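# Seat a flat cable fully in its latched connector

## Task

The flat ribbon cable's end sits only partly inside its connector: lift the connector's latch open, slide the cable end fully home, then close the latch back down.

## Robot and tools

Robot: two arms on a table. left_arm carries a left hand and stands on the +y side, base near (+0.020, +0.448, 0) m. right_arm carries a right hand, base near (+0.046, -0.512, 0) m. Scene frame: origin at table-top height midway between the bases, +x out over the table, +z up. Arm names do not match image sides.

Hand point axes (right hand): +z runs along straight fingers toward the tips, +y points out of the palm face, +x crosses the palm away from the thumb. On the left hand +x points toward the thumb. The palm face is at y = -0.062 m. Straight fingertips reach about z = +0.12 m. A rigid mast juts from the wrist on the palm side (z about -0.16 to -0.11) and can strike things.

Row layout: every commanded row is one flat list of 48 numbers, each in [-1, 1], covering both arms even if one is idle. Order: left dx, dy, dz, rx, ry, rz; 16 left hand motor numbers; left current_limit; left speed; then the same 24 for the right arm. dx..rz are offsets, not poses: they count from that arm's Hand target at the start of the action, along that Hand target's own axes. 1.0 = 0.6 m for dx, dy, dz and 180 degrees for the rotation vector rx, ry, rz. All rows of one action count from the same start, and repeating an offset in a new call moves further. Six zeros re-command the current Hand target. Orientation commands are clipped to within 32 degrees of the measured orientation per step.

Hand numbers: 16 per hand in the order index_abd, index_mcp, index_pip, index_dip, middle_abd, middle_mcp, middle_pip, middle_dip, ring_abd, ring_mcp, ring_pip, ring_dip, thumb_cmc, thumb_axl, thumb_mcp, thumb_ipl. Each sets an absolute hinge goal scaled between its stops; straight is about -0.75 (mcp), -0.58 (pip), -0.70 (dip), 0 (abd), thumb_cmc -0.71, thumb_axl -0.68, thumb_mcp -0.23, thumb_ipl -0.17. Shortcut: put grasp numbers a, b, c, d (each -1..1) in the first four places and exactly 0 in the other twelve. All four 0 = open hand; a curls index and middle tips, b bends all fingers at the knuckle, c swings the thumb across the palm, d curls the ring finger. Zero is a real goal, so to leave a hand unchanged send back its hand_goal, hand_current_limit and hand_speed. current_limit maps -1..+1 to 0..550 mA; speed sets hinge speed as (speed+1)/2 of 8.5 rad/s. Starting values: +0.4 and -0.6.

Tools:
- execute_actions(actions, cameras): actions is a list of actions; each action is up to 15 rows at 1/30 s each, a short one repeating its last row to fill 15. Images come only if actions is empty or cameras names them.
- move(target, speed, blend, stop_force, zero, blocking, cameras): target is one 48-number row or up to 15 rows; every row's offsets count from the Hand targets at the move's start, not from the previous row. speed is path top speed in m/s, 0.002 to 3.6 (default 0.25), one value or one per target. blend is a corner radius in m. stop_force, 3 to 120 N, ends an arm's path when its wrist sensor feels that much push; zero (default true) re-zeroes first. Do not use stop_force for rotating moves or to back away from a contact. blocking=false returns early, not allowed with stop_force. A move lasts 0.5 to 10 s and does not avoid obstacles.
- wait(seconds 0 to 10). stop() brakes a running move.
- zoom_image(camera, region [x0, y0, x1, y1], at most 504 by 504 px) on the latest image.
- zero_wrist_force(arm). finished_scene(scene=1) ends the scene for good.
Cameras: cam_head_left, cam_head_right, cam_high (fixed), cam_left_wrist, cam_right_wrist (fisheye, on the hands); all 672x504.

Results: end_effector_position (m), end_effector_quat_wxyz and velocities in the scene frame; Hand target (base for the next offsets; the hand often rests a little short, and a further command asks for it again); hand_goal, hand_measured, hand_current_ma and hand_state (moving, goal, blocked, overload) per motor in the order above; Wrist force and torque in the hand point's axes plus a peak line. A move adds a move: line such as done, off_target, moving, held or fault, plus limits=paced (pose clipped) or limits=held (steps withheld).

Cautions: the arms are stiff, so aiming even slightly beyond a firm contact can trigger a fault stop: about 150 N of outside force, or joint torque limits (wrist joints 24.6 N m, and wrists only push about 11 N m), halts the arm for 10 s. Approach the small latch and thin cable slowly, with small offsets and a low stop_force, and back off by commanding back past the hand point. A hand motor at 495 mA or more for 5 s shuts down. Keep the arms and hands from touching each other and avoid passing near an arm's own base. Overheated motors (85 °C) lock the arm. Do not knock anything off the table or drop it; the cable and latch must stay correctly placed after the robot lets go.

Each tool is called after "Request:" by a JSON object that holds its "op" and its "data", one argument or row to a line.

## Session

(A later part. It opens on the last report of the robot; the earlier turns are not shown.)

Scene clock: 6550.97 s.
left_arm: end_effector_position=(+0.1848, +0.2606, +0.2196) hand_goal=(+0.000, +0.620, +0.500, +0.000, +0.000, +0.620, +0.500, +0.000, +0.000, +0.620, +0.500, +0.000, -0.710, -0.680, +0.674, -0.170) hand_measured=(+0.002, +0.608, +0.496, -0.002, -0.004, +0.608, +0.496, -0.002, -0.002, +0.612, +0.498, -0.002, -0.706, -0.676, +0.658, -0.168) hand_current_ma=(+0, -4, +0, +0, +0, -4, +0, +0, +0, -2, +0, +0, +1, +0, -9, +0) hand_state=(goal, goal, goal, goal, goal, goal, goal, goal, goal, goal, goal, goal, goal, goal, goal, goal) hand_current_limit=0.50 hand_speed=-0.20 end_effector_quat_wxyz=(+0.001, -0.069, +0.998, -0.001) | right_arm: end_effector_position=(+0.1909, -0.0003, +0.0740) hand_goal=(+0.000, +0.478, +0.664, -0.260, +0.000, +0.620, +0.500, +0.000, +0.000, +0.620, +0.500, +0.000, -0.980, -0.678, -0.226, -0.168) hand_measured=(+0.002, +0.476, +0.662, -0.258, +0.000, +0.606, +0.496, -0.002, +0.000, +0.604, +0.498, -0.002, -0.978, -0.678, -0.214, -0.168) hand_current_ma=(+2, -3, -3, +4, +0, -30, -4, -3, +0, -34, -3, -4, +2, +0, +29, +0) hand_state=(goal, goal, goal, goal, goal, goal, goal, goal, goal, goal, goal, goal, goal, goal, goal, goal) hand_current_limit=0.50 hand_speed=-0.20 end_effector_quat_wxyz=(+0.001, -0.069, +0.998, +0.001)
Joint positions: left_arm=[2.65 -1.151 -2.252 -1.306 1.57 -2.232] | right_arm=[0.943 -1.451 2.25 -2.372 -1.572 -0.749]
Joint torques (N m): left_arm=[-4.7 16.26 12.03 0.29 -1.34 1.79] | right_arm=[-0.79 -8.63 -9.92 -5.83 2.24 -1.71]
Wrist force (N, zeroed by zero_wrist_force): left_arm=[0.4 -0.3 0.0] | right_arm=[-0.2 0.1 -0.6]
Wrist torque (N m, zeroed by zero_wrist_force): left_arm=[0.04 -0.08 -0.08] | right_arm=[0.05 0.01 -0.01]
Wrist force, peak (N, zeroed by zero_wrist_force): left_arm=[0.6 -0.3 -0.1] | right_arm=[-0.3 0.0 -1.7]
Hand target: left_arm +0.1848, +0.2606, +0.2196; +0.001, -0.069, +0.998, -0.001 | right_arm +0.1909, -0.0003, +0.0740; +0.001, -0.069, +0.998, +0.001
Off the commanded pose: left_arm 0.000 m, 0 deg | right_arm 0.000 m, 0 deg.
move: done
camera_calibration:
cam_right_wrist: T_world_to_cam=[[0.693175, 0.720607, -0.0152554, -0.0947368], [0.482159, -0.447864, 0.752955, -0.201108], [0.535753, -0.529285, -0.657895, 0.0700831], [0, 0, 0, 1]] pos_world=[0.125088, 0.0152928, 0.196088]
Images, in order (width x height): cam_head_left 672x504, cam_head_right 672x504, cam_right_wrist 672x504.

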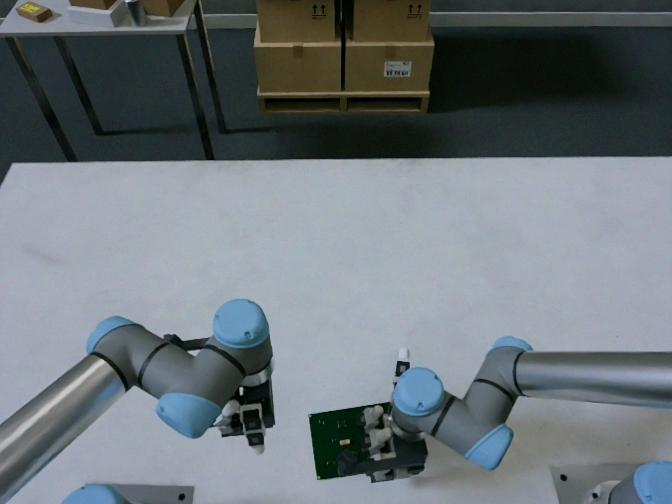

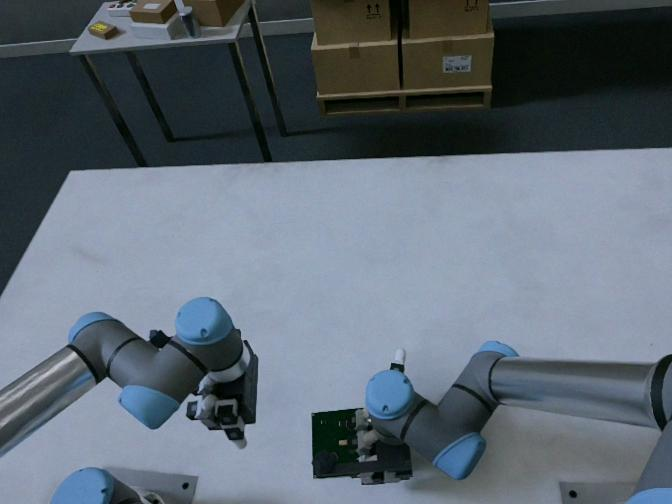

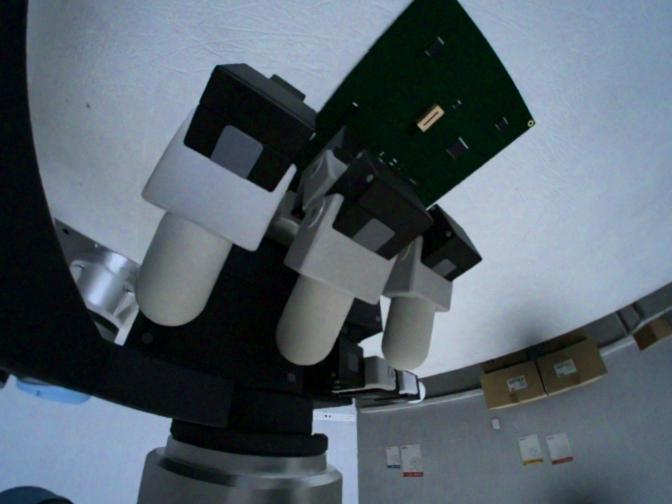

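Request:
{"op": "move", "data": {
  "target": [0,0,0,0,0,0,0,0.62,0.5,0.001,0,0.62,0.5,0.001,0,0.62,0.5,0.001,-0.71,-0.68,0.674,-0.17,0.5,-0.2,0,0,0.01,0,0,0,0,0.479,0.664,-0.26,0,0.62,0.5,0.001,0,0.62,0.5,0.001,-0.98,-0.678,-0.226,-0.168,0.5,-0.2],
  "speed": 0.005,
  "stop_force": 3,
  "zero": false,
  "cameras": ["cam_right_wrist"]
}}

Request:
{"op": "zoom_image", "data": {
  "camera": "cam_right_wrist",
  "region": [280, 60, 480, 210]
}}

Scene clock: 6558.33 s.
left_arm: end_effector_position=(+0.1848, +0.2606, +0.2196) hand_goal=(+0.000, +0.620, +0.500, +0.000, +0.000, +0.620, +0.500, +0.000, +0.000, +0.620, +0.500, +0.000, -0.710, -0.680, +0.674, -0.170) hand_measured=(+0.002, +0.608, +0.496, -0.002, -0.004, +0.608, +0.496, -0.002, -0.002, +0.612, +0.498, -0.002, -0.706, -0.676, +0.658, -0.168) hand_current_ma=(+0, -4, +0, +0, +0, -4, +0, +0, +0, -2, +0, +0, +1, +0, -9, +0) hand_state=(goal, goal, goal, goal, goal, goal, goal, goal, goal, goal, goal, goal, goal, goal, goal, goal) hand_current_limit=0.50 hand_speed=-0.20 end_effector_quat_wxyz=(+0.001, -0.069, +0.998, -0.001) | right_arm: end_effector_position=(+0.1909, -0.0003, +0.0680) hand_goal=(+0.000, +0.478, +0.664, -0.260, +0.000, +0.620, +0.500, +0.000, +0.000, +0.620, +0.500, +0.000, -0.980, -0.678, -0.226, -0.168) hand_measured=(+0.002, +0.476, +0.662, -0.258, +0.000, +0.606, +0.496, -0.002, +0.000, +0.604, +0.498, -0.002, -0.978, -0.678, -0.214, -0.168) hand_current_ma=(+2, -3, -3, +4, +0, -30, -4, -3, +0, -34, -3, -4, +2, +0, +29, +0) hand_state=(goal, goal, goal, goal, goal, goal, goal, goal, goal, goal, goal, goal, goal, goal, goal, goal) hand_current_limit=0.50 hand_speed=-0.20 end_effector_quat_wxyz=(+0.001, -0.069, +0.998, +0.001)
Joint positions: left_arm=[2.65 -1.151 -2.252 -1.306 1.57 -2.232] | right_arm=[0.943 -1.438 2.257 -2.392 -1.572 -0.749]
Joint torques (N m): left_arm=[-0.45 14.8 12.32 0.54 -1.62 1.78] | right_arm=[-7.39 -9.12 -9.25 -5.77 2.02 -1.9]
Wrist force (N, zeroed by zero_wrist_force): left_arm=[0.4 -0.3 0.0] | right_arm=[-0.2 0.3 -0.5]
Wrist torque (N m, zeroed by zero_wrist_force): left_arm=[0.04 -0.09 -0.08] | right_arm=[0.04 -0.01 -0.01]
Wrist force, peak (N, zeroed by zero_wrist_force): left_arm=[0.5 -0.5 0.1] | right_arm=[-0.1 0.6 -1.0]
Hand target: left_arm +0.1848, +0.2606, +0.2196; +0.001, -0.069, +0.998, -0.001 | right_arm +0.1909, -0.0003, +0.0680; +0.001, -0.069, +0.998, +0.001
Off the commanded pose: left_arm 0.000 m, 0 deg | right_arm 0.000 m, 0 deg.
move: done
camera_calibration:
cam_right_wrist: T_world_to_cam=[[0.693214, 0.720569, -0.0153033, -0.0948235], [0.482135, -0.44784, 0.752985, -0.196594], [0.535724, -0.529358, -0.65786, 0.0661336], [0, 0, 0, 1]] pos_world=[0.125088, 0.0152927, 0.190088]
Images, in order (width x height): cam_right_wrist 672x504.

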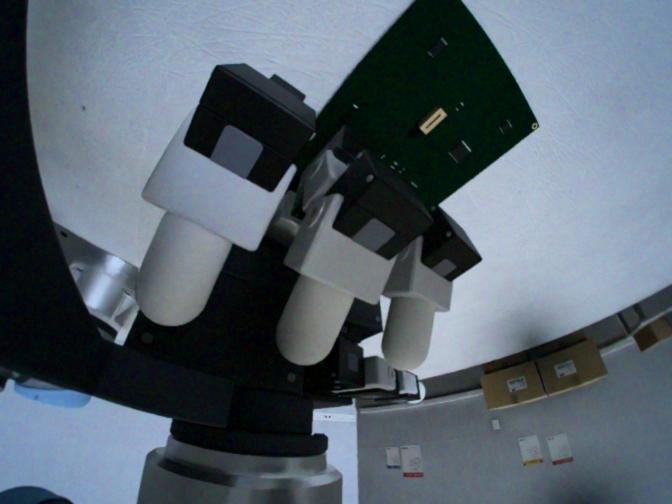

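Scaled by 2.520 from the camera's 672x504 image, which has a finer 960x720 frame.

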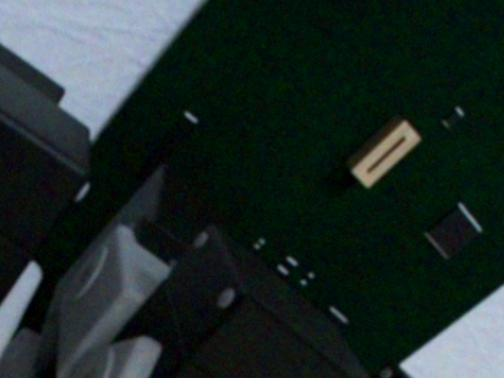

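Request:
{"op": "move", "data": {
  "target": [0,0,0,0,0,0,0,0.62,0.5,0.001,0,0.62,0.5,0.001,0,0.62,0.5,0.001,-0.71,-0.68,0.674,-0.17,0.5,-0.2,0,0,-0.0333,0,0,0,0,0.479,0.664,-0.26,0,0.62,0.5,0.001,0,0.62,0.5,0.001,-0.98,-0.678,-0.226,-0.168,0.5,-0.2],
  "speed": 0.02
}}

Request:
{"op": "move", "data": {
  "target": [0,0,0,0,0,0,0,0.62,0.5,0.001,0,0.62,0.5,0.001,0,0.62,0.5,0.001,-0.71,-0.68,0.674,-0.17,0.5,-0.2,0,0,-0.1367,0,0,0,0,0.479,0.664,-0.26,0,0.62,0.5,0.001,0,0.62,0.5,0.001,-0.98,-0.678,-0.226,-0.168,0.5,-0.2],
  "speed": 0.12,
  "cameras": ["cam_head_left","cam_head_right","cam_right_wrist"]
}}

Request:
{"op": "zoom_image", "data": {
  "camera": "cam_right_wrist",
  "region": [280, 90, 480, 240]
}}

Scene clock: 6569.43 s.
left_arm: end_effector_position=(+0.1848, +0.2606, +0.2196) hand_goal=(+0.000, +0.620, +0.500, +0.000, +0.000, +0.620, +0.500, +0.000, +0.000, +0.620, +0.500, +0.000, -0.710, -0.680, +0.674, -0.170) hand_measured=(+0.002, +0.608, +0.496, -0.002, -0.004, +0.608, +0.496, -0.002, -0.002, +0.612, +0.498, -0.002, -0.706, -0.676, +0.658, -0.168) hand_current_ma=(+0, -4, +0, +0, +0, -4, +0, +0, +0, -2, +0, +0, +1, +0, -9, +0) hand_state=(goal, goal, goal, goal, goal, goal, goal, goal, goal, goal, goal, goal, goal, goal, goal, goal) hand_current_limit=0.50 hand_speed=-0.20 end_effector_quat_wxyz=(+0.001, -0.069, +0.998, -0.001) | right_arm: end_effector_position=(+0.1909, -0.0003, +0.0879) hand_goal=(+0.000, +0.478, +0.664, -0.260, +0.000, +0.620, +0.500, +0.000, +0.000, +0.620, +0.500, +0.000, -0.980, -0.678, -0.226, -0.168) hand_measured=(+0.002, +0.474, +0.662, -0.258, +0.000, +0.606, +0.496, -0.002, +0.000, +0.604, +0.498, -0.002, -0.978, -0.678, -0.214, -0.168) hand_current_ma=(+2, -8, -3, +4, +0, -30, -4, -3, +0, -34, -3, -4, +2, +0, +29, +0) hand_state=(goal, goal, goal, goal, goal, goal, goal, goal, goal, goal, goal, goal, goal, goal, goal, goal) hand_current_limit=0.50 hand_speed=-0.20 end_effector_quat_wxyz=(+0.001, -0.069, +0.998, +0.001)
Joint positions: left_arm=[2.65 -1.151 -2.252 -1.306 1.57 -2.232] | right_arm=[0.943 -1.48 2.235 -2.327 -1.572 -0.749]
Joint torques (N m): left_arm=[3.37 14.74 10.73 0.62 -1.44 1.55] | right_arm=[4.1 -35.84 -24.93 -0.54 1.96 1.11]
Wrist force (N, zeroed by zero_wrist_force): left_arm=[0.4 -0.3 -0.2] | right_arm=[-0.1 0.0 -0.4]
Wrist torque (N m, zeroed by zero_wrist_force): left_arm=[0.07 -0.08 -0.10] | right_arm=[0.03 0.02 -0.02]
Wrist force, peak (N, zeroed by zero_wrist_force): left_arm=[0.5 -0.5 -0.1] | right_arm=[-0.7 0.2 -1.0]
Hand target: left_arm +0.1848, +0.2606, +0.2196; +0.001, -0.069, +0.998, -0.001 | right_arm +0.1909, -0.0003, +0.0880; +0.001, -0.069, +0.998, +0.001
Off the commanded pose: left_arm 0.000 m, 0 deg | right_arm 0.000 m, 0 deg.
move: done

Scene clock: 6570.77 s.
left_arm: end_effector_position=(+0.1848, +0.2606, +0.2196) hand_goal=(+0.000, +0.620, +0.500, +0.000, +0.000, +0.620, +0.500, +0.000, +0.000, +0.620, +0.500, +0.000, -0.710, -0.680, +0.674, -0.170) hand_measured=(+0.002, +0.608, +0.496, -0.002, -0.004, +0.608, +0.496, -0.002, -0.002, +0.612, +0.498, -0.002, -0.706, -0.676, +0.658, -0.168) hand_current_ma=(+0, -4, +0, +0, +0, -4, +0, +0, +0, -2, +0, +0, +1, +0, -9, +0) hand_state=(goal, goal, goal, goal, goal, goal, goal, goal, goal, goal, goal, goal, goal, goal, goal, goal) hand_current_limit=0.50 hand_speed=-0.20 end_effector_quat_wxyz=(+0.001, -0.069, +0.998, -0.001) | right_arm: end_effector_position=(+0.1907, -0.0004, +0.1699) hand_goal=(+0.000, +0.478, +0.664, -0.260, +0.000, +0.620, +0.500, +0.000, +0.000, +0.620, +0.500, +0.000, -0.980, -0.678, -0.226, -0.168) hand_measured=(+0.002, +0.472, +0.662, -0.258, +0.000, +0.606, +0.496, -0.002, +0.000, +0.604, +0.498, -0.002, -0.978, -0.678, -0.214, -0.168) hand_current_ma=(+2, -9, -3, +4, +0, -30, -4, -3, +0, -34, -3, -4, +2, +0, +29, +0) hand_state=(goal, goal, goal, goal, goal, goal, goal, goal, goal, goal, goal, goal, goal, goal, goal, goal) hand_current_limit=0.50 hand_speed=-0.20 end_effector_quat_wxyz=(+0.001, -0.069, +0.998, +0.001)
Joint positions: left_arm=[2.65 -1.151 -2.252 -1.306 1.57 -2.232] | right_arm=[0.944 -1.619 2.118 -2.072 -1.572 -0.749]
Joint torques (N m): left_arm=[3.45 14.98 12.44 0.71 -1.52 1.73] | right_arm=[-9.72 -32.93 -27.41 -0.47 -1.32 -2.13]
Wrist force (N, zeroed by zero_wrist_force): left_arm=[0.4 -0.3 0.0] | right_arm=[-0.1 0.4 -0.4]
Wrist torque (N m, zeroed by zero_wrist_force): left_arm=[0.05 -0.09 -0.09] | right_arm=[0.08 0.01 -0.09]
Wrist force, peak (N, zeroed by zero_wrist_force): left_arm=[0.6 -0.3 0.0] | right_arm=[-0.3 0.1 -0.9]
Hand target: left_arm +0.1848, +0.2606, +0.2196; +0.001, -0.069, +0.998, -0.001 | right_arm +0.1907, -0.0004, +0.1700; +0.001, -0.069, +0.998, +0.001
Off the commanded pose: left_arm 0.000 m, 0 deg | right_arm 0.000 m, 0 deg.
move: done
camera_calibration:
cam_right_wrist: T_world_to_cam=[[0.69321, 0.720575, -0.0152018, -0.0930827], [0.482109, -0.447916, 0.752956, -0.273259], [0.535752, -0.529286, -0.657896, 0.13323], [0, 0, 0, 1]] pos_world=[0.124888, 0.0151928, 0.291988]
Images, in order (width x height): cam_head_left 672x504, cam_head_right 672x504, cam_right_wrist 672x504.

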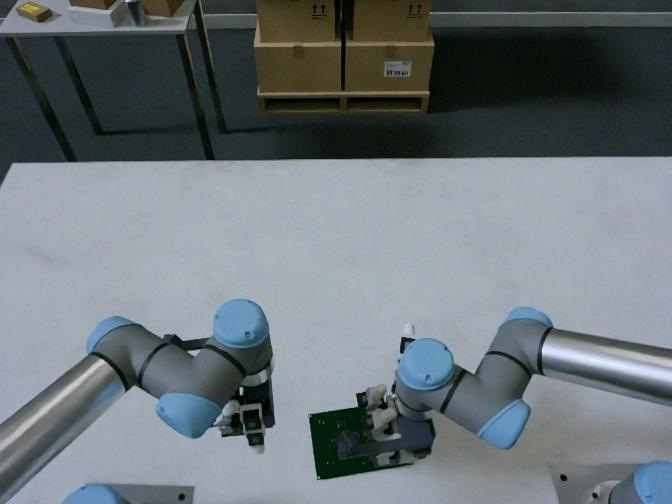

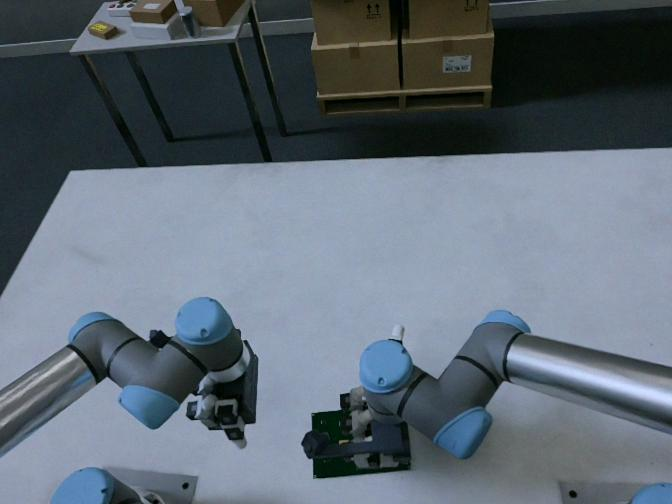

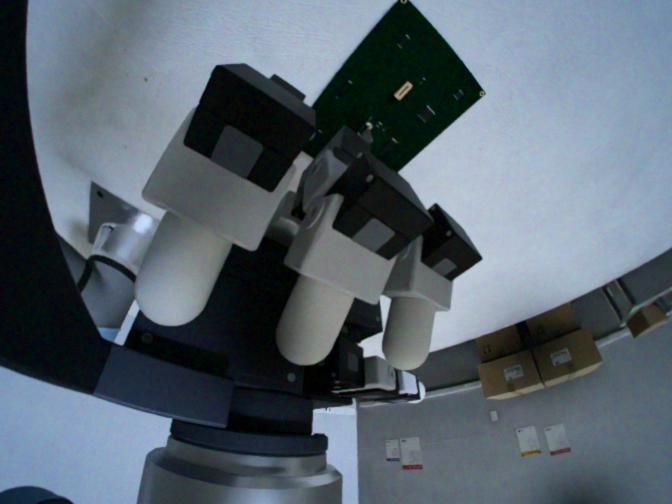

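Scaled by 2.520 from the camera's 672x504 image, which has a finer 960x720 frame.

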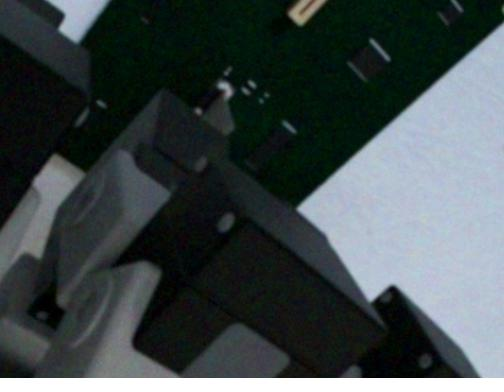

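Request:
{"op": "move", "data": {
  "target": [
    [0,0,0,0,0,0,0,0.62,0.5,0.001,0,0.62,0.5,0.001,0,0.62,0.5,0.001,-0.71,-0.68,0.674,-0.17,0.5,-0.2,0.1057,-0.0854,0,0,0,0,0,0.479,0.664,-0.26,0,0.62,0.5,0.001,0,0.62,0.5,0.001,-0.98,-0.678,-0.226,-0.168,0.5,-0.2],
    [0,0,0,0,0,0,0,0.62,0.5,0.001,0,0.62,0.5,0.001,0,0.62,0.5,0.001,-0.71,-0.68,0.674,-0.17,0.5,-0.2,0.1162,-0.3004,-0.0013,0,0,0,0,0.479,0.664,-0.26,0,0.62,0.5,0.001,0,0.62,0.5,0.001,-0.98,-0.678,-0.226,-0.168,0.5,-0.2]
  ],
  "speed": 0.3,
  "blend": [0.02,0],
  "cameras": ["cam_head_left","cam_head_right","cam_right_wrist","cam_left_wrist"]
}}

Request:
{"op": "zoom_image", "data": {
  "camera": "cam_head_left",
  "region": [358, 424, 392, 452]
}}

Request:
{"op": "zoom_image", "data": {
  "camera": "cam_head_right",
  "region": [358, 426, 392, 454]
}}

Scene clock: 6581.20 s.
left_arm: end_effector_position=(+0.1848, +0.2606, +0.2196) hand_goal=(+0.000, +0.620, +0.500, +0.000, +0.000, +0.620, +0.500, +0.000, +0.000, +0.620, +0.500, +0.000, -0.710, -0.680, +0.674, -0.170) hand_measured=(+0.002, +0.608, +0.496, -0.002, -0.004, +0.608, +0.496, -0.002, -0.002, +0.612, +0.498, -0.002, -0.706, -0.676, +0.658, -0.168) hand_current_ma=(+0, -4, +0, +0, +0, -4, +0, +0, +0, -2, +0, +0, +1, +0, -9, +0) hand_state=(goal, goal, goal, goal, goal, goal, goal, goal, goal, goal, goal, goal, goal, goal, goal, goal) hand_current_limit=0.50 hand_speed=-0.20 end_effector_quat_wxyz=(+0.001, -0.069, +0.998, -0.001) | right_arm: end_effector_position=(+0.1465, -0.1885, +0.1705) hand_goal=(+0.000, +0.478, +0.664, -0.260, +0.000, +0.620, +0.500, +0.000, +0.000, +0.620, +0.500, +0.000, -0.980, -0.678, -0.226, -0.168) hand_measured=(+0.002, +0.472, +0.662, -0.258, +0.000, +0.606, +0.496, -0.002, +0.000, +0.604, +0.498, -0.002, -0.978, -0.678, -0.214, -0.168) hand_current_ma=(+2, -9, -3, +4, +0, -30, -4, -3, +0, -34, -3, -4, +2, +0, +29, +0) hand_state=(goal, goal, goal, goal, goal, goal, goal, goal, goal, goal, goal, goal, goal, goal, goal, goal) hand_current_limit=0.50 hand_speed=-0.20 end_effector_quat_wxyz=(+0.001, -0.069, +0.998, +0.001)
Joint positions: left_arm=[2.65 -1.151 -2.252 -1.306 1.57 -2.232] | right_arm=[0.633 -2.249 2.49 -1.814 -1.571 -1.059]
Joint torques (N m): left_arm=[4.91 14.73 11.65 0.63 -1.69 1.78] | right_arm=[-11.86 -9.4 -15.91 -0.4 2.19 -2.07]
Wrist force (N, zeroed by zero_wrist_force): left_arm=[0.4 -0.3 -0.2] | right_arm=[0.3 0.3 -0.5]
Wrist torque (N m, zeroed by zero_wrist_force): left_arm=[0.06 -0.09 -0.09] | right_arm=[0.09 -0.02 0.07]
Wrist force, peak (N, zeroed by zero_wrist_force): left_arm=[0.5 -0.5 0.2] | right_arm=[-1.1 1.2 -0.4]
Hand target: left_arm +0.1848, +0.2606, +0.2196; +0.001, -0.069, +0.998, -0.001 | right_arm +0.1465, -0.1885, +0.1705; +0.001, -0.069, +0.998, +0.001
Off the commanded pose: left_arm 0.000 m, 0 deg | right_arm 0.000 m, 0 deg.
move: done
camera_calibration:
cam_left_wrist: T_world_to_cam=[[0.849944, -0.525606, -0.0365155, -0.0402153], [-0.315959, -0.563936, 0.762985, -0.0150202], [-0.421622, -0.636958, -0.645383, 0.509822], [0, 0, 0, 1]] pos_world=[0.244387, 0.295127, 0.339022]
cam_right_wrist: T_world_to_cam=[[0.693215, 0.720568, -0.0153035, 0.0731348], [0.482094, -0.4478, 0.753034, -0.336656], [0.535759, -0.529392, -0.657804, 0.0577], [0, 0, 0, 1]] pos_world=[0.0806883, -0.172907, 0.292588]
Images, in order (width x height): cam_head_left 672x504, cam_head_right 672x504, cam_left_wrist 672x504, cam_right_wrist 672x504.

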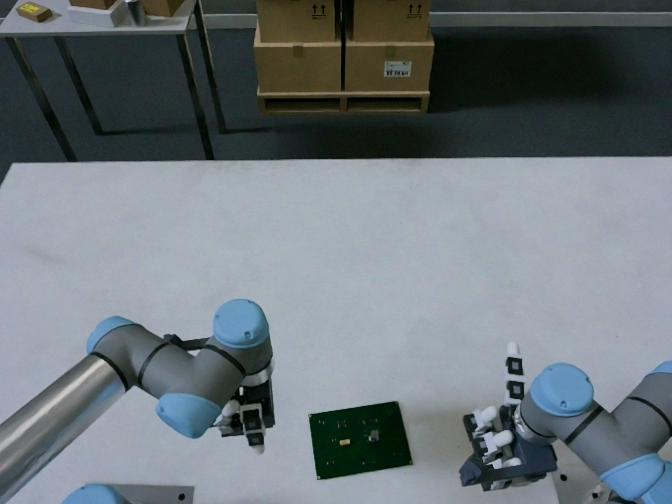

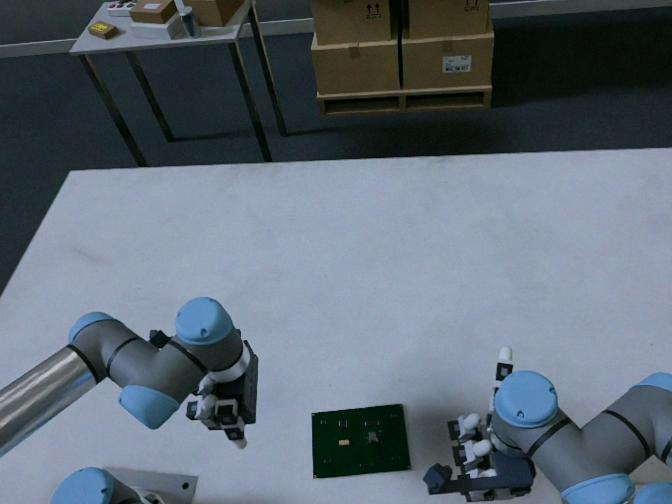

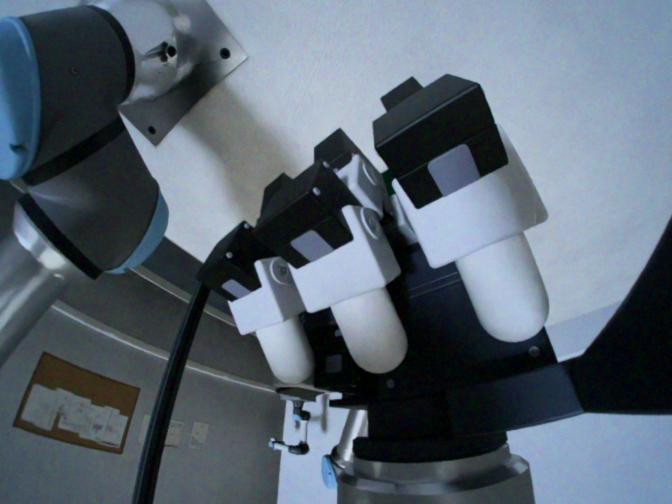

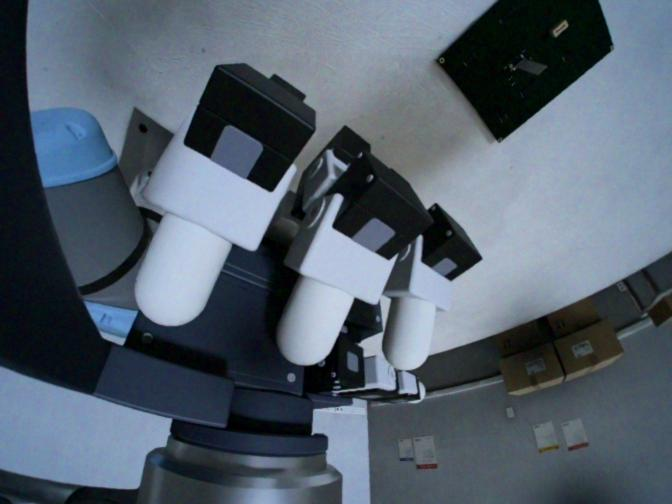

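Scaled by 14.824 from the camera's 672x504 image, which has a finer 960x720 frame.

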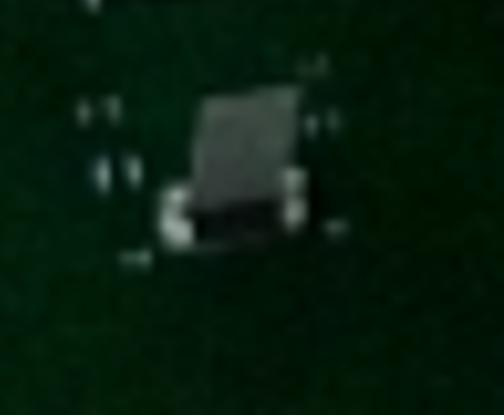

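Scaled by 14.824 from the camera's 672x504 image, which has a finer 960x720 frame.

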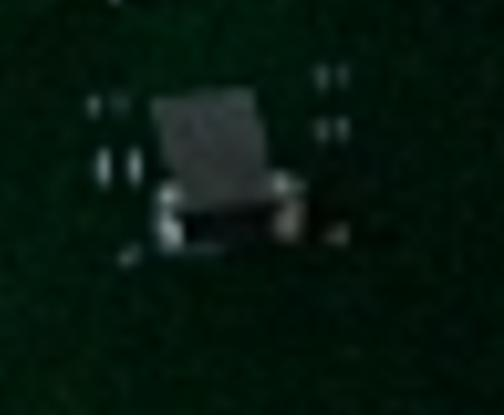

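Request:
{"op": "zoom_image", "data": {
  "camera": "cam_right_wrist",
  "region": [490, 40, 560, 92]
}}

Request:
{"op": "zoom_image", "data": {
  "camera": "cam_right_wrist",
  "region": [430, 0, 620, 142]
}}

Scaled by 7.200 from the camera's 672x504 image, which has a finer 960x720 frame.

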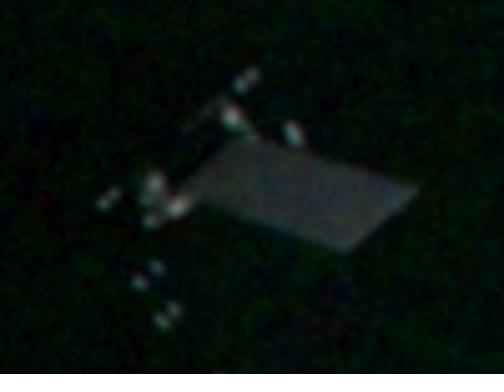

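Scaled by 2.653 from the camera's 672x504 image, which has a finer 960x720 frame.

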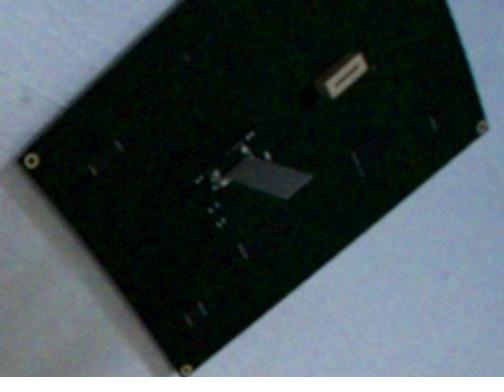

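Request:
{"op": "move", "data": {
  "target": [0,0,0,0,0,0,0,0.62,0.5,0.001,0,0.62,0.5,0.001,0,0.62,0.5,0.001,-0.71,-0.68,0.674,-0.17,0.5,-0.2,-0.0888,0.1018,0.2092,0,0,0,0,0.479,0.664,-0.26,0,0.62,0.5,0.001,0,0.62,0.5,0.001,-0.98,-0.678,-0.226,-0.168,0.5,-0.2],
  "speed": 0.2,
  "cameras": ["cam_right_wrist"]
}}

Request:
{"op": "zoom_image", "data": {
  "camera": "cam_right_wrist",
  "region": [470, 30, 590, 120]
}}

Request:
{"op": "zoom_image", "data": {
  "camera": "cam_right_wrist",
  "region": [495, 50, 555, 95]
}}

Scene clock: 6643.10 s.
left_arm: end_effector_position=(+0.1848, +0.2606, +0.2196) hand_goal=(+0.000, +0.620, +0.500, +0.000, +0.000, +0.620, +0.500, +0.000, +0.000, +0.620, +0.500, +0.000, -0.710, -0.680, +0.674, -0.170) hand_measured=(+0.002, +0.608, +0.496, -0.002, -0.004, +0.608, +0.496, -0.002, -0.002, +0.612, +0.498, -0.002, -0.706, -0.676, +0.658, -0.168) hand_current_ma=(+0, -4, +0, +0, +0, -4, +0, +0, +0, -2, +0, +0, +1, +0, -9, +0) hand_state=(goal, goal, goal, goal, goal, goal, goal, goal, goal, goal, goal, goal, goal, goal, goal, goal) hand_current_limit=0.50 hand_speed=-0.20 end_effector_quat_wxyz=(+0.001, -0.069, +0.998, -0.001) | right_arm: end_effector_position=(+0.1911, -0.1206, +0.0452) hand_goal=(+0.000, +0.478, +0.664, -0.260, +0.000, +0.620, +0.500, +0.000, +0.000, +0.620, +0.500, +0.000, -0.980, -0.678, -0.226, -0.168) hand_measured=(+0.002, +0.472, +0.662, -0.258, +0.000, +0.606, +0.496, -0.002, +0.000, +0.604, +0.498, -0.002, -0.978, -0.678, -0.214, -0.168) hand_current_ma=(+2, -9, -3, +4, +0, -30, -4, -3, +0, -34, -3, -4, +2, +0, +29, +0) hand_state=(goal, goal, goal, goal, goal, goal, goal, goal, goal, goal, goal, goal, goal, goal, goal, goal) hand_current_limit=0.50 hand_speed=-0.20 end_effector_quat_wxyz=(+0.001, -0.069, +0.998, +0.001)
Joint positions: left_arm=[2.65 -1.151 -2.252 -1.306 1.57 -2.232] | right_arm=[0.724 -1.651 2.569 -2.492 -1.571 -0.968]
Joint torques (N m): left_arm=[3.89 15.17 11.39 0.86 -1.55 1.6] | right_arm=[11.79 -0.03 -22.03 -5.91 -1.28 1.98]
Wrist force (N, zeroed by zero_wrist_force): left_arm=[0.4 -0.3 0.1] | right_arm=[0.2 -0.1 -0.8]
Wrist torque (N m, zeroed by zero_wrist_force): left_arm=[0.05 -0.08 -0.09] | right_arm=[0.07 -0.02 -0.15]
Wrist force, peak (N, zeroed by zero_wrist_force): left_arm=[0.6 -0.3 -0.1] | right_arm=[0.1 -0.2 -1.5]
Hand target: left_arm +0.1848, +0.2606, +0.2196; +0.001, -0.069, +0.998, -0.001 | right_arm +0.1911, -0.1206, +0.0451; +0.001, -0.069, +0.998, +0.001
Off the commanded pose: left_arm 0.000 m, 0 deg | right_arm 0.000 m, 0 deg.
move: done
camera_calibration:
cam_right_wrist: T_world_to_cam=[[0.693217, 0.720565, -0.0154014, -0.00854155], [0.482209, -0.447814, 0.752952, -0.23335], [0.535654, -0.529385, -0.657895, -0.0125892], [0, 0, 0, 1]] pos_world=[0.125188, -0.105007, 0.167287]
Images, in order (width x height): cam_right_wrist 672x504.

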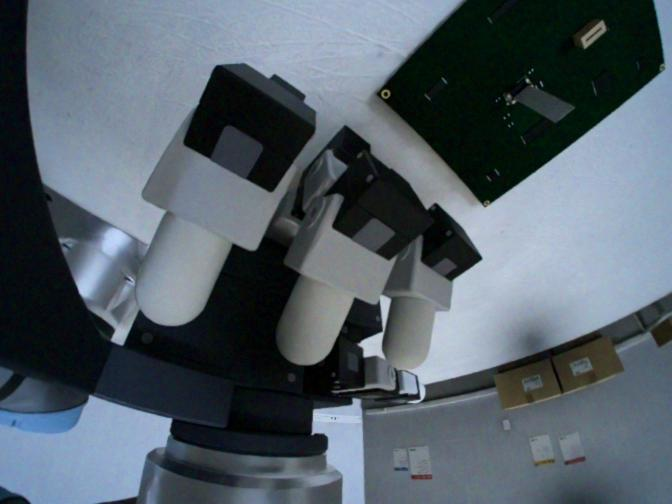

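Scaled by 4.200 from the camera's 672x504 image, which has a finer 960x720 frame.

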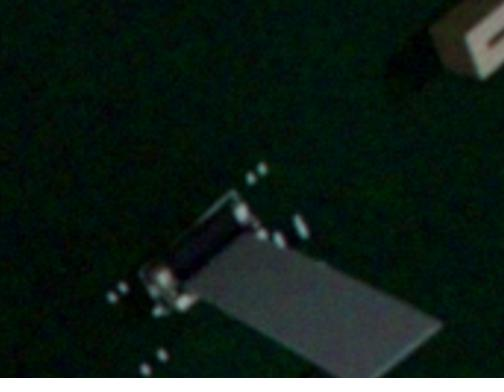

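Scaled by 8.400 from the camera's 672x504 image, which has a finer 960x720 frame.

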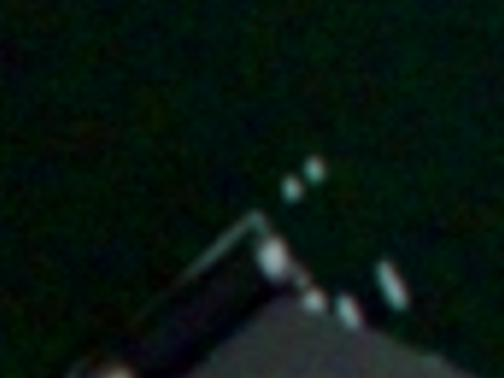

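Request:
{"op": "zoom_image", "data": {
  "camera": "cam_right_wrist",
  "region": [494, 68, 546, 112]
}}

Request:
{"op": "zoom_image", "data": {
  "camera": "cam_right_wrist",
  "region": [500, 74, 532, 102]
}}

Scaled by 9.692 from the camera's 672x504 image, which has a finer 960x720 frame.

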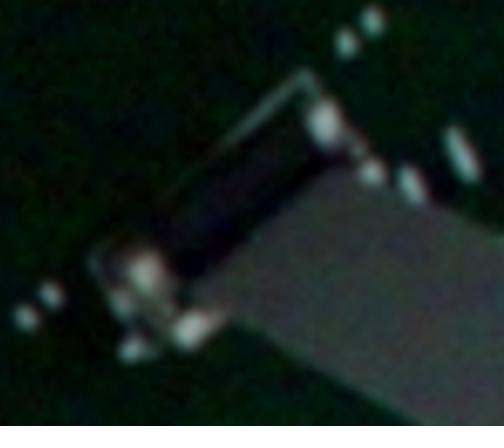

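Scaled by 15.750 from the camera's 672x504 image, which has a finer 960x720 frame.

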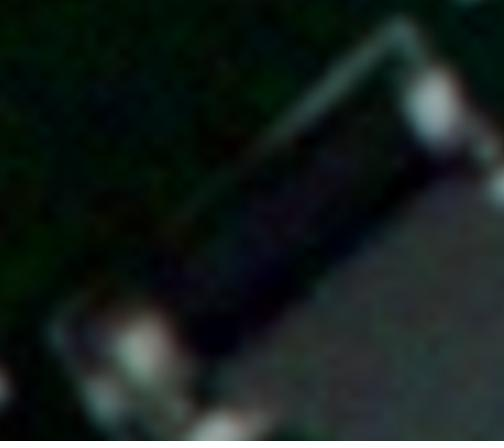

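Request:
{"op": "zoom_image", "data": {
  "camera": "cam_right_wrist",
  "region": [501, 82, 517, 98]
}}

Request:
{"op": "zoom_image", "data": {
  "camera": "cam_right_wrist",
  "region": [512, 73, 532, 90]
}}

Scaled by 31.500 from the camera's 672x504 image, which has a finer 960x720 frame.

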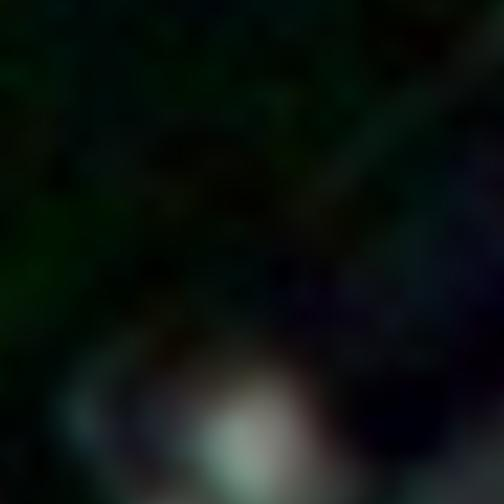

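Scaled by 25.200 from the camera's 672x504 image, which has a finer 960x720 frame.

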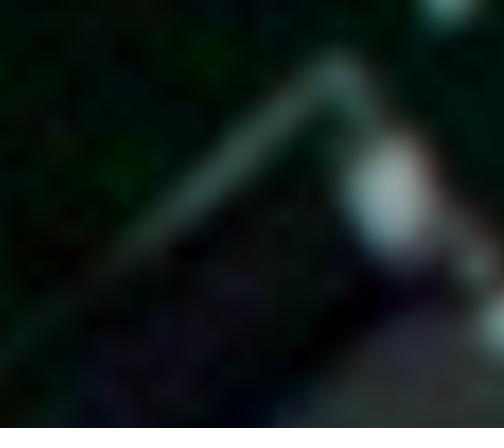

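Request:
{"op": "move", "data": {
  "target": [
    [0,0,0,0,0,-0.1,0,0.62,0.5,0.001,0,0.62,0.5,0.001,0,0.62,0.5,0.001,-0.71,-0.68,0.674,-0.17,0.5,-0.2,0.02,-0.025,-0.1,0,0,0,0,0.479,0.664,-0.26,0,0.62,0.5,0.001,0,0.62,0.5,0.001,-0.98,-0.678,-0.226,-0.168,0.5,-0.2],
    [0,0,0,0,0,-0.22,0,0.62,0.5,0.001,0,0.62,0.5,0.001,0,0.62,0.5,0.001,-0.71,-0.68,0.674,-0.17,0.5,-0.2,0.0888,-0.1018,-0.2092,0,0,0,0,0.479,0.664,-0.26,0,0.62,0.5,0.001,0,0.62,0.5,0.001,-0.98,-0.678,-0.226,-0.168,0.5,-0.2],
    [0,0,0,0,0,-0.36,0,0.62,0.5,0.001,0,0.62,0.5,0.001,0,0.62,0.5,0.001,-0.71,-0.68,0.674,-0.17,0.5,-0.2,-0.0597,-0.1671,-0.2579,0,0,0,0,0.479,0.664,-0.26,0,0.62,0.5,0.001,0,0.62,0.5,0.001,-0.98,-0.678,-0.226,-0.168,0.5,-0.2],
    [0,0,0,0,0,-0.5,0,0.62,0.5,0.001,0,0.62,0.5,0.001,0,0.62,0.5,0.001,-0.71,-0.68,0.674,-0.17,0.5,-0.2,-0.187,-0.3286,-0.3412,0,0,0,0,0.479,0.664,-0.26,0,0.62,0.5,0.001,0,0.62,0.5,0.001,-0.98,-0.678,-0.226,-0.168,0.5,-0.2]
  ],
  "speed": 0.3,
  "blend": [0.02,0.03,0.03,0]
}}

Request:
{"op": "move", "data": {
  "target": [0.548,-0.0962,-0.0015,0.3583,0,0,0,0.62,0.5,0.001,0,0.62,0.5,0.001,0,0.62,0.5,0.001,-0.71,-0.68,0.674,-0.17,0.5,-0.2,0,0,0,0,0,0,0,0.479,0.664,-0.26,0,0.62,0.5,0.001,0,0.62,0.5,0.001,-0.98,-0.678,-0.226,-0.168,0.5,-0.2],
  "speed": 0.3
}}

Scene clock: 6872.53 s.
left_arm: end_effector_position=(+0.1848, +0.2606, +0.2196) hand_goal=(+0.000, +0.620, +0.500, +0.000, +0.000, +0.620, +0.500, +0.000, +0.000, +0.620, +0.500, +0.000, -0.710, -0.680, +0.674, -0.170) hand_measured=(+0.002, +0.608, +0.496, -0.002, -0.004, +0.608, +0.496, -0.002, -0.002, +0.612, +0.498, -0.002, -0.706, -0.676, +0.658, -0.168) hand_current_ma=(+0, -4, +0, +0, +0, -4, +0, +0, +0, -2, +0, +0, +1, +0, -9, +0) hand_state=(goal, goal, goal, goal, goal, goal, goal, goal, goal, goal, goal, goal, goal, goal, goal, goal) hand_current_limit=0.50 hand_speed=-0.20 end_effector_quat_wxyz=(+0.000, +0.754, -0.657, +0.002) | right_arm: end_effector_position=(+0.3289, -0.3006, +0.2498) hand_goal=(+0.000, +0.478, +0.664, -0.260, +0.000, +0.620, +0.500, +0.000, +0.000, +0.620, +0.500, +0.000, -0.980, -0.678, -0.226, -0.168) hand_measured=(+0.002, +0.472, +0.662, -0.258, +0.000, +0.606, +0.496, -0.002, +0.000, +0.604, +0.498, -0.002, -0.978, -0.678, -0.214, -0.168) hand_current_ma=(+2, -9, -3, +4, +0, -30, -4, -3, +0, -34, -3, -4, +2, +0, +29, +0) hand_state=(goal, goal, goal, goal, goal, goal, goal, goal, goal, goal, goal, goal, goal, goal, goal, goal) hand_current_limit=0.50 hand_speed=-0.20 end_effector_quat_wxyz=(+0.001, -0.069, +0.998, +0.001)
Joint positions: left_arm=[3.095 -1.001 -2.323 -1.386 1.569 -3.357] | right_arm=[-0.053 -2.12 2.237 -1.69 -1.57 -1.746]
Joint torques (N m): left_arm=[9.08 10.68 11.52 0.48 2.19 -2.21] | right_arm=[-12.14 12.4 -29.19 -0.18 2.34 -2.44]
Wrist force (N, zeroed by zero_wrist_force): left_arm=[0.4 -0.3 0.0] | right_arm=[0.4 -0.2 -0.3]
Wrist torque (N m, zeroed by zero_wrist_force): left_arm=[0.04 -0.07 0.03] | right_arm=[-0.03 -0.08 0.08]
Wrist force, peak (N, zeroed by zero_wrist_force): left_arm=[0.8 -0.3 0.1] | right_arm=[0.0 -1.2 -0.6]
Hand target: left_arm +0.1848, +0.2606, +0.2196; +0.000, +0.754, -0.656, +0.002 | right_arm +0.3290, -0.3006, +0.2499; +0.001, -0.069, +0.998, +0.001
Off the commanded pose: left_arm 0.000 m, 0 deg | right_arm 0.000 m, 0 deg.
move: done

Scene clock: 6875.23 s.
left_arm: end_effector_position=(+0.2874, -0.0570, +0.2214) hand_goal=(+0.000, +0.620, +0.500, +0.000, +0.000, +0.620, +0.500, +0.000, +0.000, +0.620, +0.500, +0.000, -0.710, -0.680, +0.674, -0.170) hand_measured=(+0.002, +0.608, +0.496, -0.002, -0.004, +0.608, +0.496, -0.002, -0.002, +0.612, +0.498, -0.002, -0.706, -0.676, +0.658, -0.168) hand_current_ma=(+0, -4, +0, +0, +0, -4, +0, +0, +0, -2, +0, +0, +1, +0, -9, +0) hand_state=(goal, goal, goal, goal, goal, goal, goal, goal, goal, goal, goal, goal, goal, goal, goal, goal) hand_current_limit=0.50 hand_speed=-0.20 end_effector_quat_wxyz=(-0.402, +0.638, -0.554, +0.352) | right_arm: end_effector_position=(+0.3290, -0.3006, +0.2499) hand_goal=(+0.000, +0.478, +0.664, -0.260, +0.000, +0.620, +0.500, +0.000, +0.000, +0.620, +0.500, +0.000, -0.980, -0.678, -0.226, -0.168) hand_measured=(+0.002, +0.472, +0.662, -0.258, +0.000, +0.606, +0.496, -0.002, +0.000, +0.604, +0.498, -0.002, -0.978, -0.678, -0.214, -0.168) hand_current_ma=(+2, -9, -3, +4, +0, -30, -4, -3, +0, -34, -3, -4, +2, +0, +29, +0) hand_state=(goal, goal, goal, goal, goal, goal, goal, goal, goal, goal, goal, goal, goal, goal, goal, goal) hand_current_limit=0.50 hand_speed=-0.20 end_effector_quat_wxyz=(+0.001, -0.069, +0.998, +0.001)
Joint positions: left_arm=[2.049 -1.803 -1.976 -0.364 2.607 -4.075] | right_arm=[-0.053 -2.12 2.237 -1.69 -1.569 -1.746]
Joint torques (N m): left_arm=[-8.37 17.94 30.57 5.08 3.36 1.79] | right_arm=[-9.62 13.59 -30.11 -0.18 2.27 -2.21]
Wrist force (N, zeroed by zero_wrist_force): left_arm=[1.0 -0.9 0.7] | right_arm=[0.3 -0.3 -0.5]
Wrist torque (N m, zeroed by zero_wrist_force): left_arm=[0.20 -0.21 -0.11] | right_arm=[-0.03 -0.06 0.06]
Wrist force, peak (N, zeroed by zero_wrist_force): left_arm=[1.6 -0.6 0.8] | right_arm=[1.0 -0.4 -0.5]
Hand target: left_arm +0.2874, -0.0571, +0.2214; -0.402, +0.638, -0.554, +0.352 | right_arm +0.3290, -0.3006, +0.2499; +0.001, -0.069, +0.998, +0.001
Off the commanded pose: left_arm 0.000 m, 0 deg | right_arm 0.000 m, 0 deg.
move: done

Request:
{"op": "move", "data": {
  "target": [-0.0915,0.0833,0.0243,0,0,0,0,0.068,-0.423,-0.058,0,0.62,0.5,0.001,0,0.62,0.5,0.001,0.514,-0.68,-0.0425,-0.0575,0.4,-0.2,0,0,0,0,0,0,0,0.479,0.664,-0.26,0,0.62,0.5,0.001,0,0.62,0.5,0.001,-0.98,-0.678,-0.226,-0.168,0.5,-0.2],
  "speed": 0.15,
  "cameras": ["cam_head_left","cam_head_right","cam_left_wrist"]
}}

Scene clock: 6880.87 s.
left_arm: end_effector_position=(+0.2717, -0.0040, +0.1699) hand_goal=(+0.000, +0.068, -0.424, -0.058, +0.000, +0.620, +0.500, +0.000, +0.000, +0.620, +0.500, +0.000, +0.514, -0.680, -0.042, -0.058) hand_measured=(+0.002, +0.070, -0.422, -0.056, -0.004, +0.608, +0.496, -0.002, -0.002, +0.612, +0.498, -0.002, +0.514, -0.678, -0.040, -0.060) hand_current_ma=(+0, +0, +0, +0, +0, -4, +0, +0, +0, -2, +0, +0, +0, +0, +0, +0) hand_state=(goal, goal, goal, goal, goal, goal, goal, goal, goal, goal, goal, goal, goal, goal, goal, goal) hand_current_limit=0.40 hand_speed=-0.20 end_effector_quat_wxyz=(-0.402, +0.638, -0.554, +0.352) | right_arm: end_effector_position=(+0.3290, -0.3006, +0.2499) hand_goal=(+0.000, +0.478, +0.664, -0.260, +0.000, +0.620, +0.500, +0.000, +0.000, +0.620, +0.500, +0.000, -0.980, -0.678, -0.226, -0.168) hand_measured=(+0.002, +0.472, +0.662, -0.258, +0.000, +0.606, +0.496, -0.002, +0.000, +0.604, +0.498, -0.002, -0.978, -0.678, -0.214, -0.168) hand_current_ma=(+2, -9, -3, +4, +0, -30, -4, -3, +0, -34, -3, -4, +2, +0, +29, +0) hand_state=(goal, goal, goal, goal, goal, goal, goal, goal, goal, goal, goal, goal, goal, goal, goal, goal) hand_current_limit=0.50 hand_speed=-0.20 end_effector_quat_wxyz=(+0.001, -0.069, +0.998, +0.001)
Joint positions: left_arm=[2.069 -1.788 -2.18 -0.147 2.596 -4.043] | right_arm=[-0.053 -2.12 2.237 -1.69 -1.569 -1.746]
Joint torques (N m): left_arm=[8.92 14.59 3.83 5.24 -0.76 1.94] | right_arm=[-9.53 12.85 -30.36 -0.13 2.34 -2.09]
Wrist force (N, zeroed by zero_wrist_force): left_arm=[0.8 -0.8 0.7] | right_arm=[0.5 -0.2 -0.4]
Wrist torque (N m, zeroed by zero_wrist_force): left_arm=[0.21 -0.17 -0.14] | right_arm=[-0.02 -0.09 0.08]
Wrist force, peak (N, zeroed by zero_wrist_force): left_arm=[1.6 -1.5 0.8] | right_arm=[0.8 -0.7 -0.5]
Hand target: left_arm +0.2717, -0.0040, +0.1699; -0.402, +0.638, -0.554, +0.352 | right_arm +0.3290, -0.3006, +0.2499; +0.001, -0.069, +0.998, +0.001
Off the commanded pose: left_arm 0.000 m, 0 deg | right_arm 0.000 m, 0 deg.
move: done
camera_calibration:
cam_left_wrist: T_world_to_cam=[[0.199874, 0.805868, 0.55734, -0.173854], [-0.408918, -0.448307, 0.794863, -0.0786126], [0.890413, -0.386779, 0.239929, -0.159997], [0, 0, 0, 1]] pos_world=[0.145066, 0.0429778, 0.19777]
Images, in order (width x height): cam_head_left 672x504, cam_head_right 672x504, cam_left_wrist 672x504.

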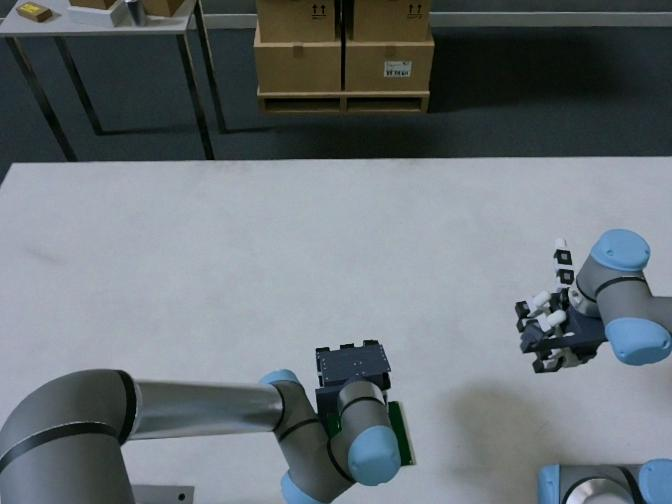

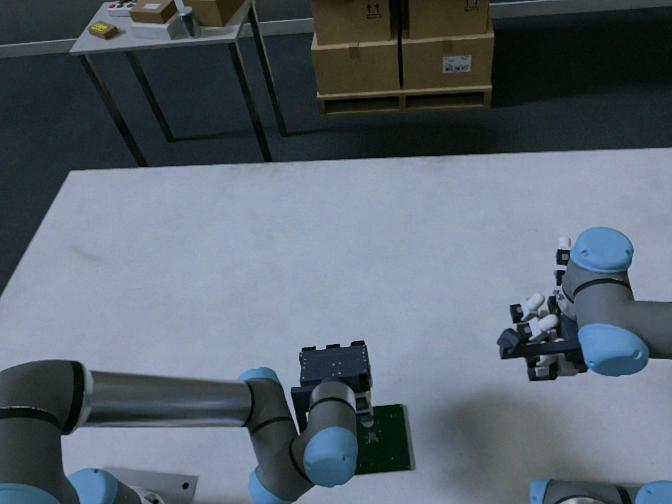

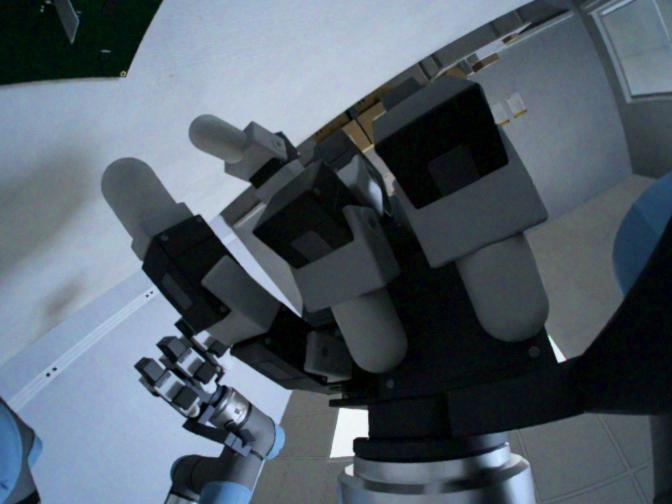

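Request:
{"op": "move", "data": {
  "target": [0,0.0903,0.043,0,0,0,0,0.068,-0.423,-0.058,0,0.62,0.5,0.001,0,0.62,0.5,0.001,0.514,-0.68,-0.0425,-0.0575,0.4,-0.2,0,0,0,0,0,0,0,0.479,0.664,-0.26,0,0.62,0.5,0.001,0,0.62,0.5,0.001,-0.98,-0.678,-0.226,-0.168,0.5,-0.2],
  "speed": 0.1,
  "cameras": ["cam_left_wrist"]
}}

Request:
{"op": "zoom_image", "data": {
  "camera": "cam_left_wrist",
  "region": [60, 20, 300, 220]
}}

Scene clock: 6887.87 s.
left_arm: end_effector_position=(+0.2717, -0.0041, +0.1099) hand_goal=(+0.000, +0.068, -0.424, -0.058, +0.000, +0.620, +0.500, +0.000, +0.000, +0.620, +0.500, +0.000, +0.514, -0.680, -0.042, -0.058) hand_measured=(+0.002, +0.070, -0.422, -0.056, -0.004, +0.608, +0.496, -0.002, -0.002, +0.612, +0.498, -0.002, +0.514, -0.678, -0.040, -0.060) hand_current_ma=(+0, +0, +0, +0, +0, -4, +0, +0, +0, -2, +0, +0, +0, +0, +0, +0) hand_state=(goal, goal, goal, goal, goal, goal, goal, goal, goal, goal, goal, goal, goal, goal, goal, goal) hand_current_limit=0.40 hand_speed=-0.20 end_effector_quat_wxyz=(-0.402, +0.638, -0.554, +0.352) | right_arm: end_effector_position=(+0.3290, -0.3006, +0.2499) hand_goal=(+0.000, +0.478, +0.664, -0.260, +0.000, +0.620, +0.500, +0.000, +0.000, +0.620, +0.500, +0.000, -0.980, -0.678, -0.226, -0.168) hand_measured=(+0.002, +0.472, +0.662, -0.258, +0.000, +0.606, +0.496, -0.002, +0.000, +0.604, +0.498, -0.002, -0.978, -0.678, -0.214, -0.168) hand_current_ma=(+2, -9, -3, +4, +0, -30, -4, -3, +0, -34, -3, -4, +2, +0, +29, +0) hand_state=(goal, goal, goal, goal, goal, goal, goal, goal, goal, goal, goal, goal, goal, goal, goal, goal) hand_current_limit=0.50 hand_speed=-0.20 end_effector_quat_wxyz=(+0.001, -0.069, +0.998, +0.001)
Joint positions: left_arm=[2.069 -1.927 -2.222 0.035 2.596 -4.043] | right_arm=[-0.053 -2.12 2.237 -1.69 -1.569 -1.746]
Joint torques (N m): left_arm=[0.65 18.26 1.27 4.98 -0.38 1.82] | right_arm=[-9.43 12.91 -30.29 -0.2 2.26 -2.03]
Wrist force (N, zeroed by zero_wrist_force): left_arm=[0.9 -0.8 0.7] | right_arm=[0.5 -0.3 -0.2]
Wrist torque (N m, zeroed by zero_wrist_force): left_arm=[0.21 -0.18 -0.14] | right_arm=[-0.05 -0.09 0.08]
Wrist force, peak (N, zeroed by zero_wrist_force): left_arm=[0.8 -1.6 0.6] | right_arm=[0.9 -0.5 -0.6]
Hand target: left_arm +0.2717, -0.0041, +0.1099; -0.402, +0.638, -0.554, +0.352 | right_arm +0.3290, -0.3006, +0.2499; +0.001, -0.069, +0.998, +0.001
Off the commanded pose: left_arm 0.000 m, 0 deg | right_arm 0.000 m, 0 deg.
move: done
camera_calibration:
cam_left_wrist: T_world_to_cam=[[0.199896, 0.805857, 0.557347, -0.140413], [-0.40903, -0.448261, 0.794832, -0.0309859], [0.890357, -0.386856, 0.240014, -0.145753], [0, 0, 0, 1]] pos_world=[0.145166, 0.0428778, 0.13787]
Images, in order (width x height): cam_left_wrist 672x504.

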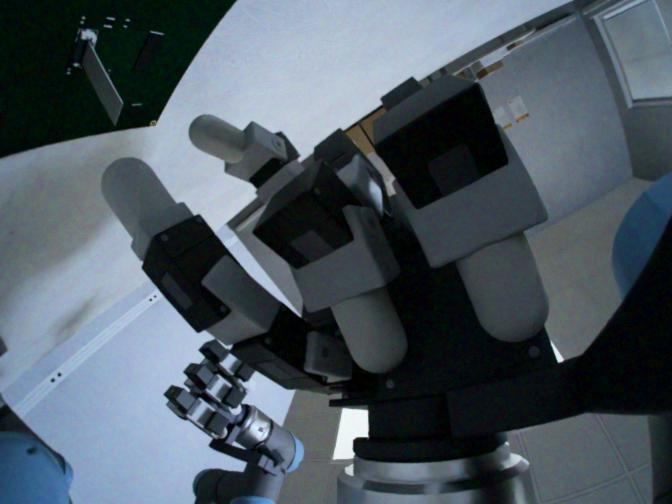

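Scaled by 2.100 from the camera's 672x504 image, which has a finer 960x720 frame.

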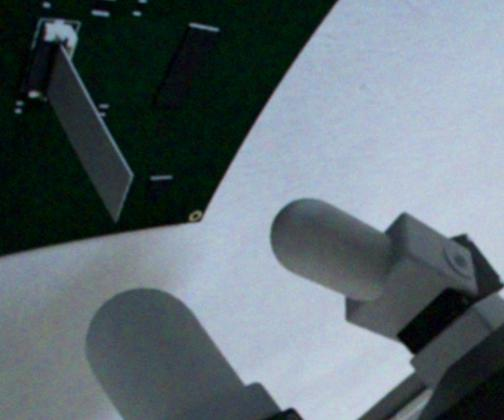

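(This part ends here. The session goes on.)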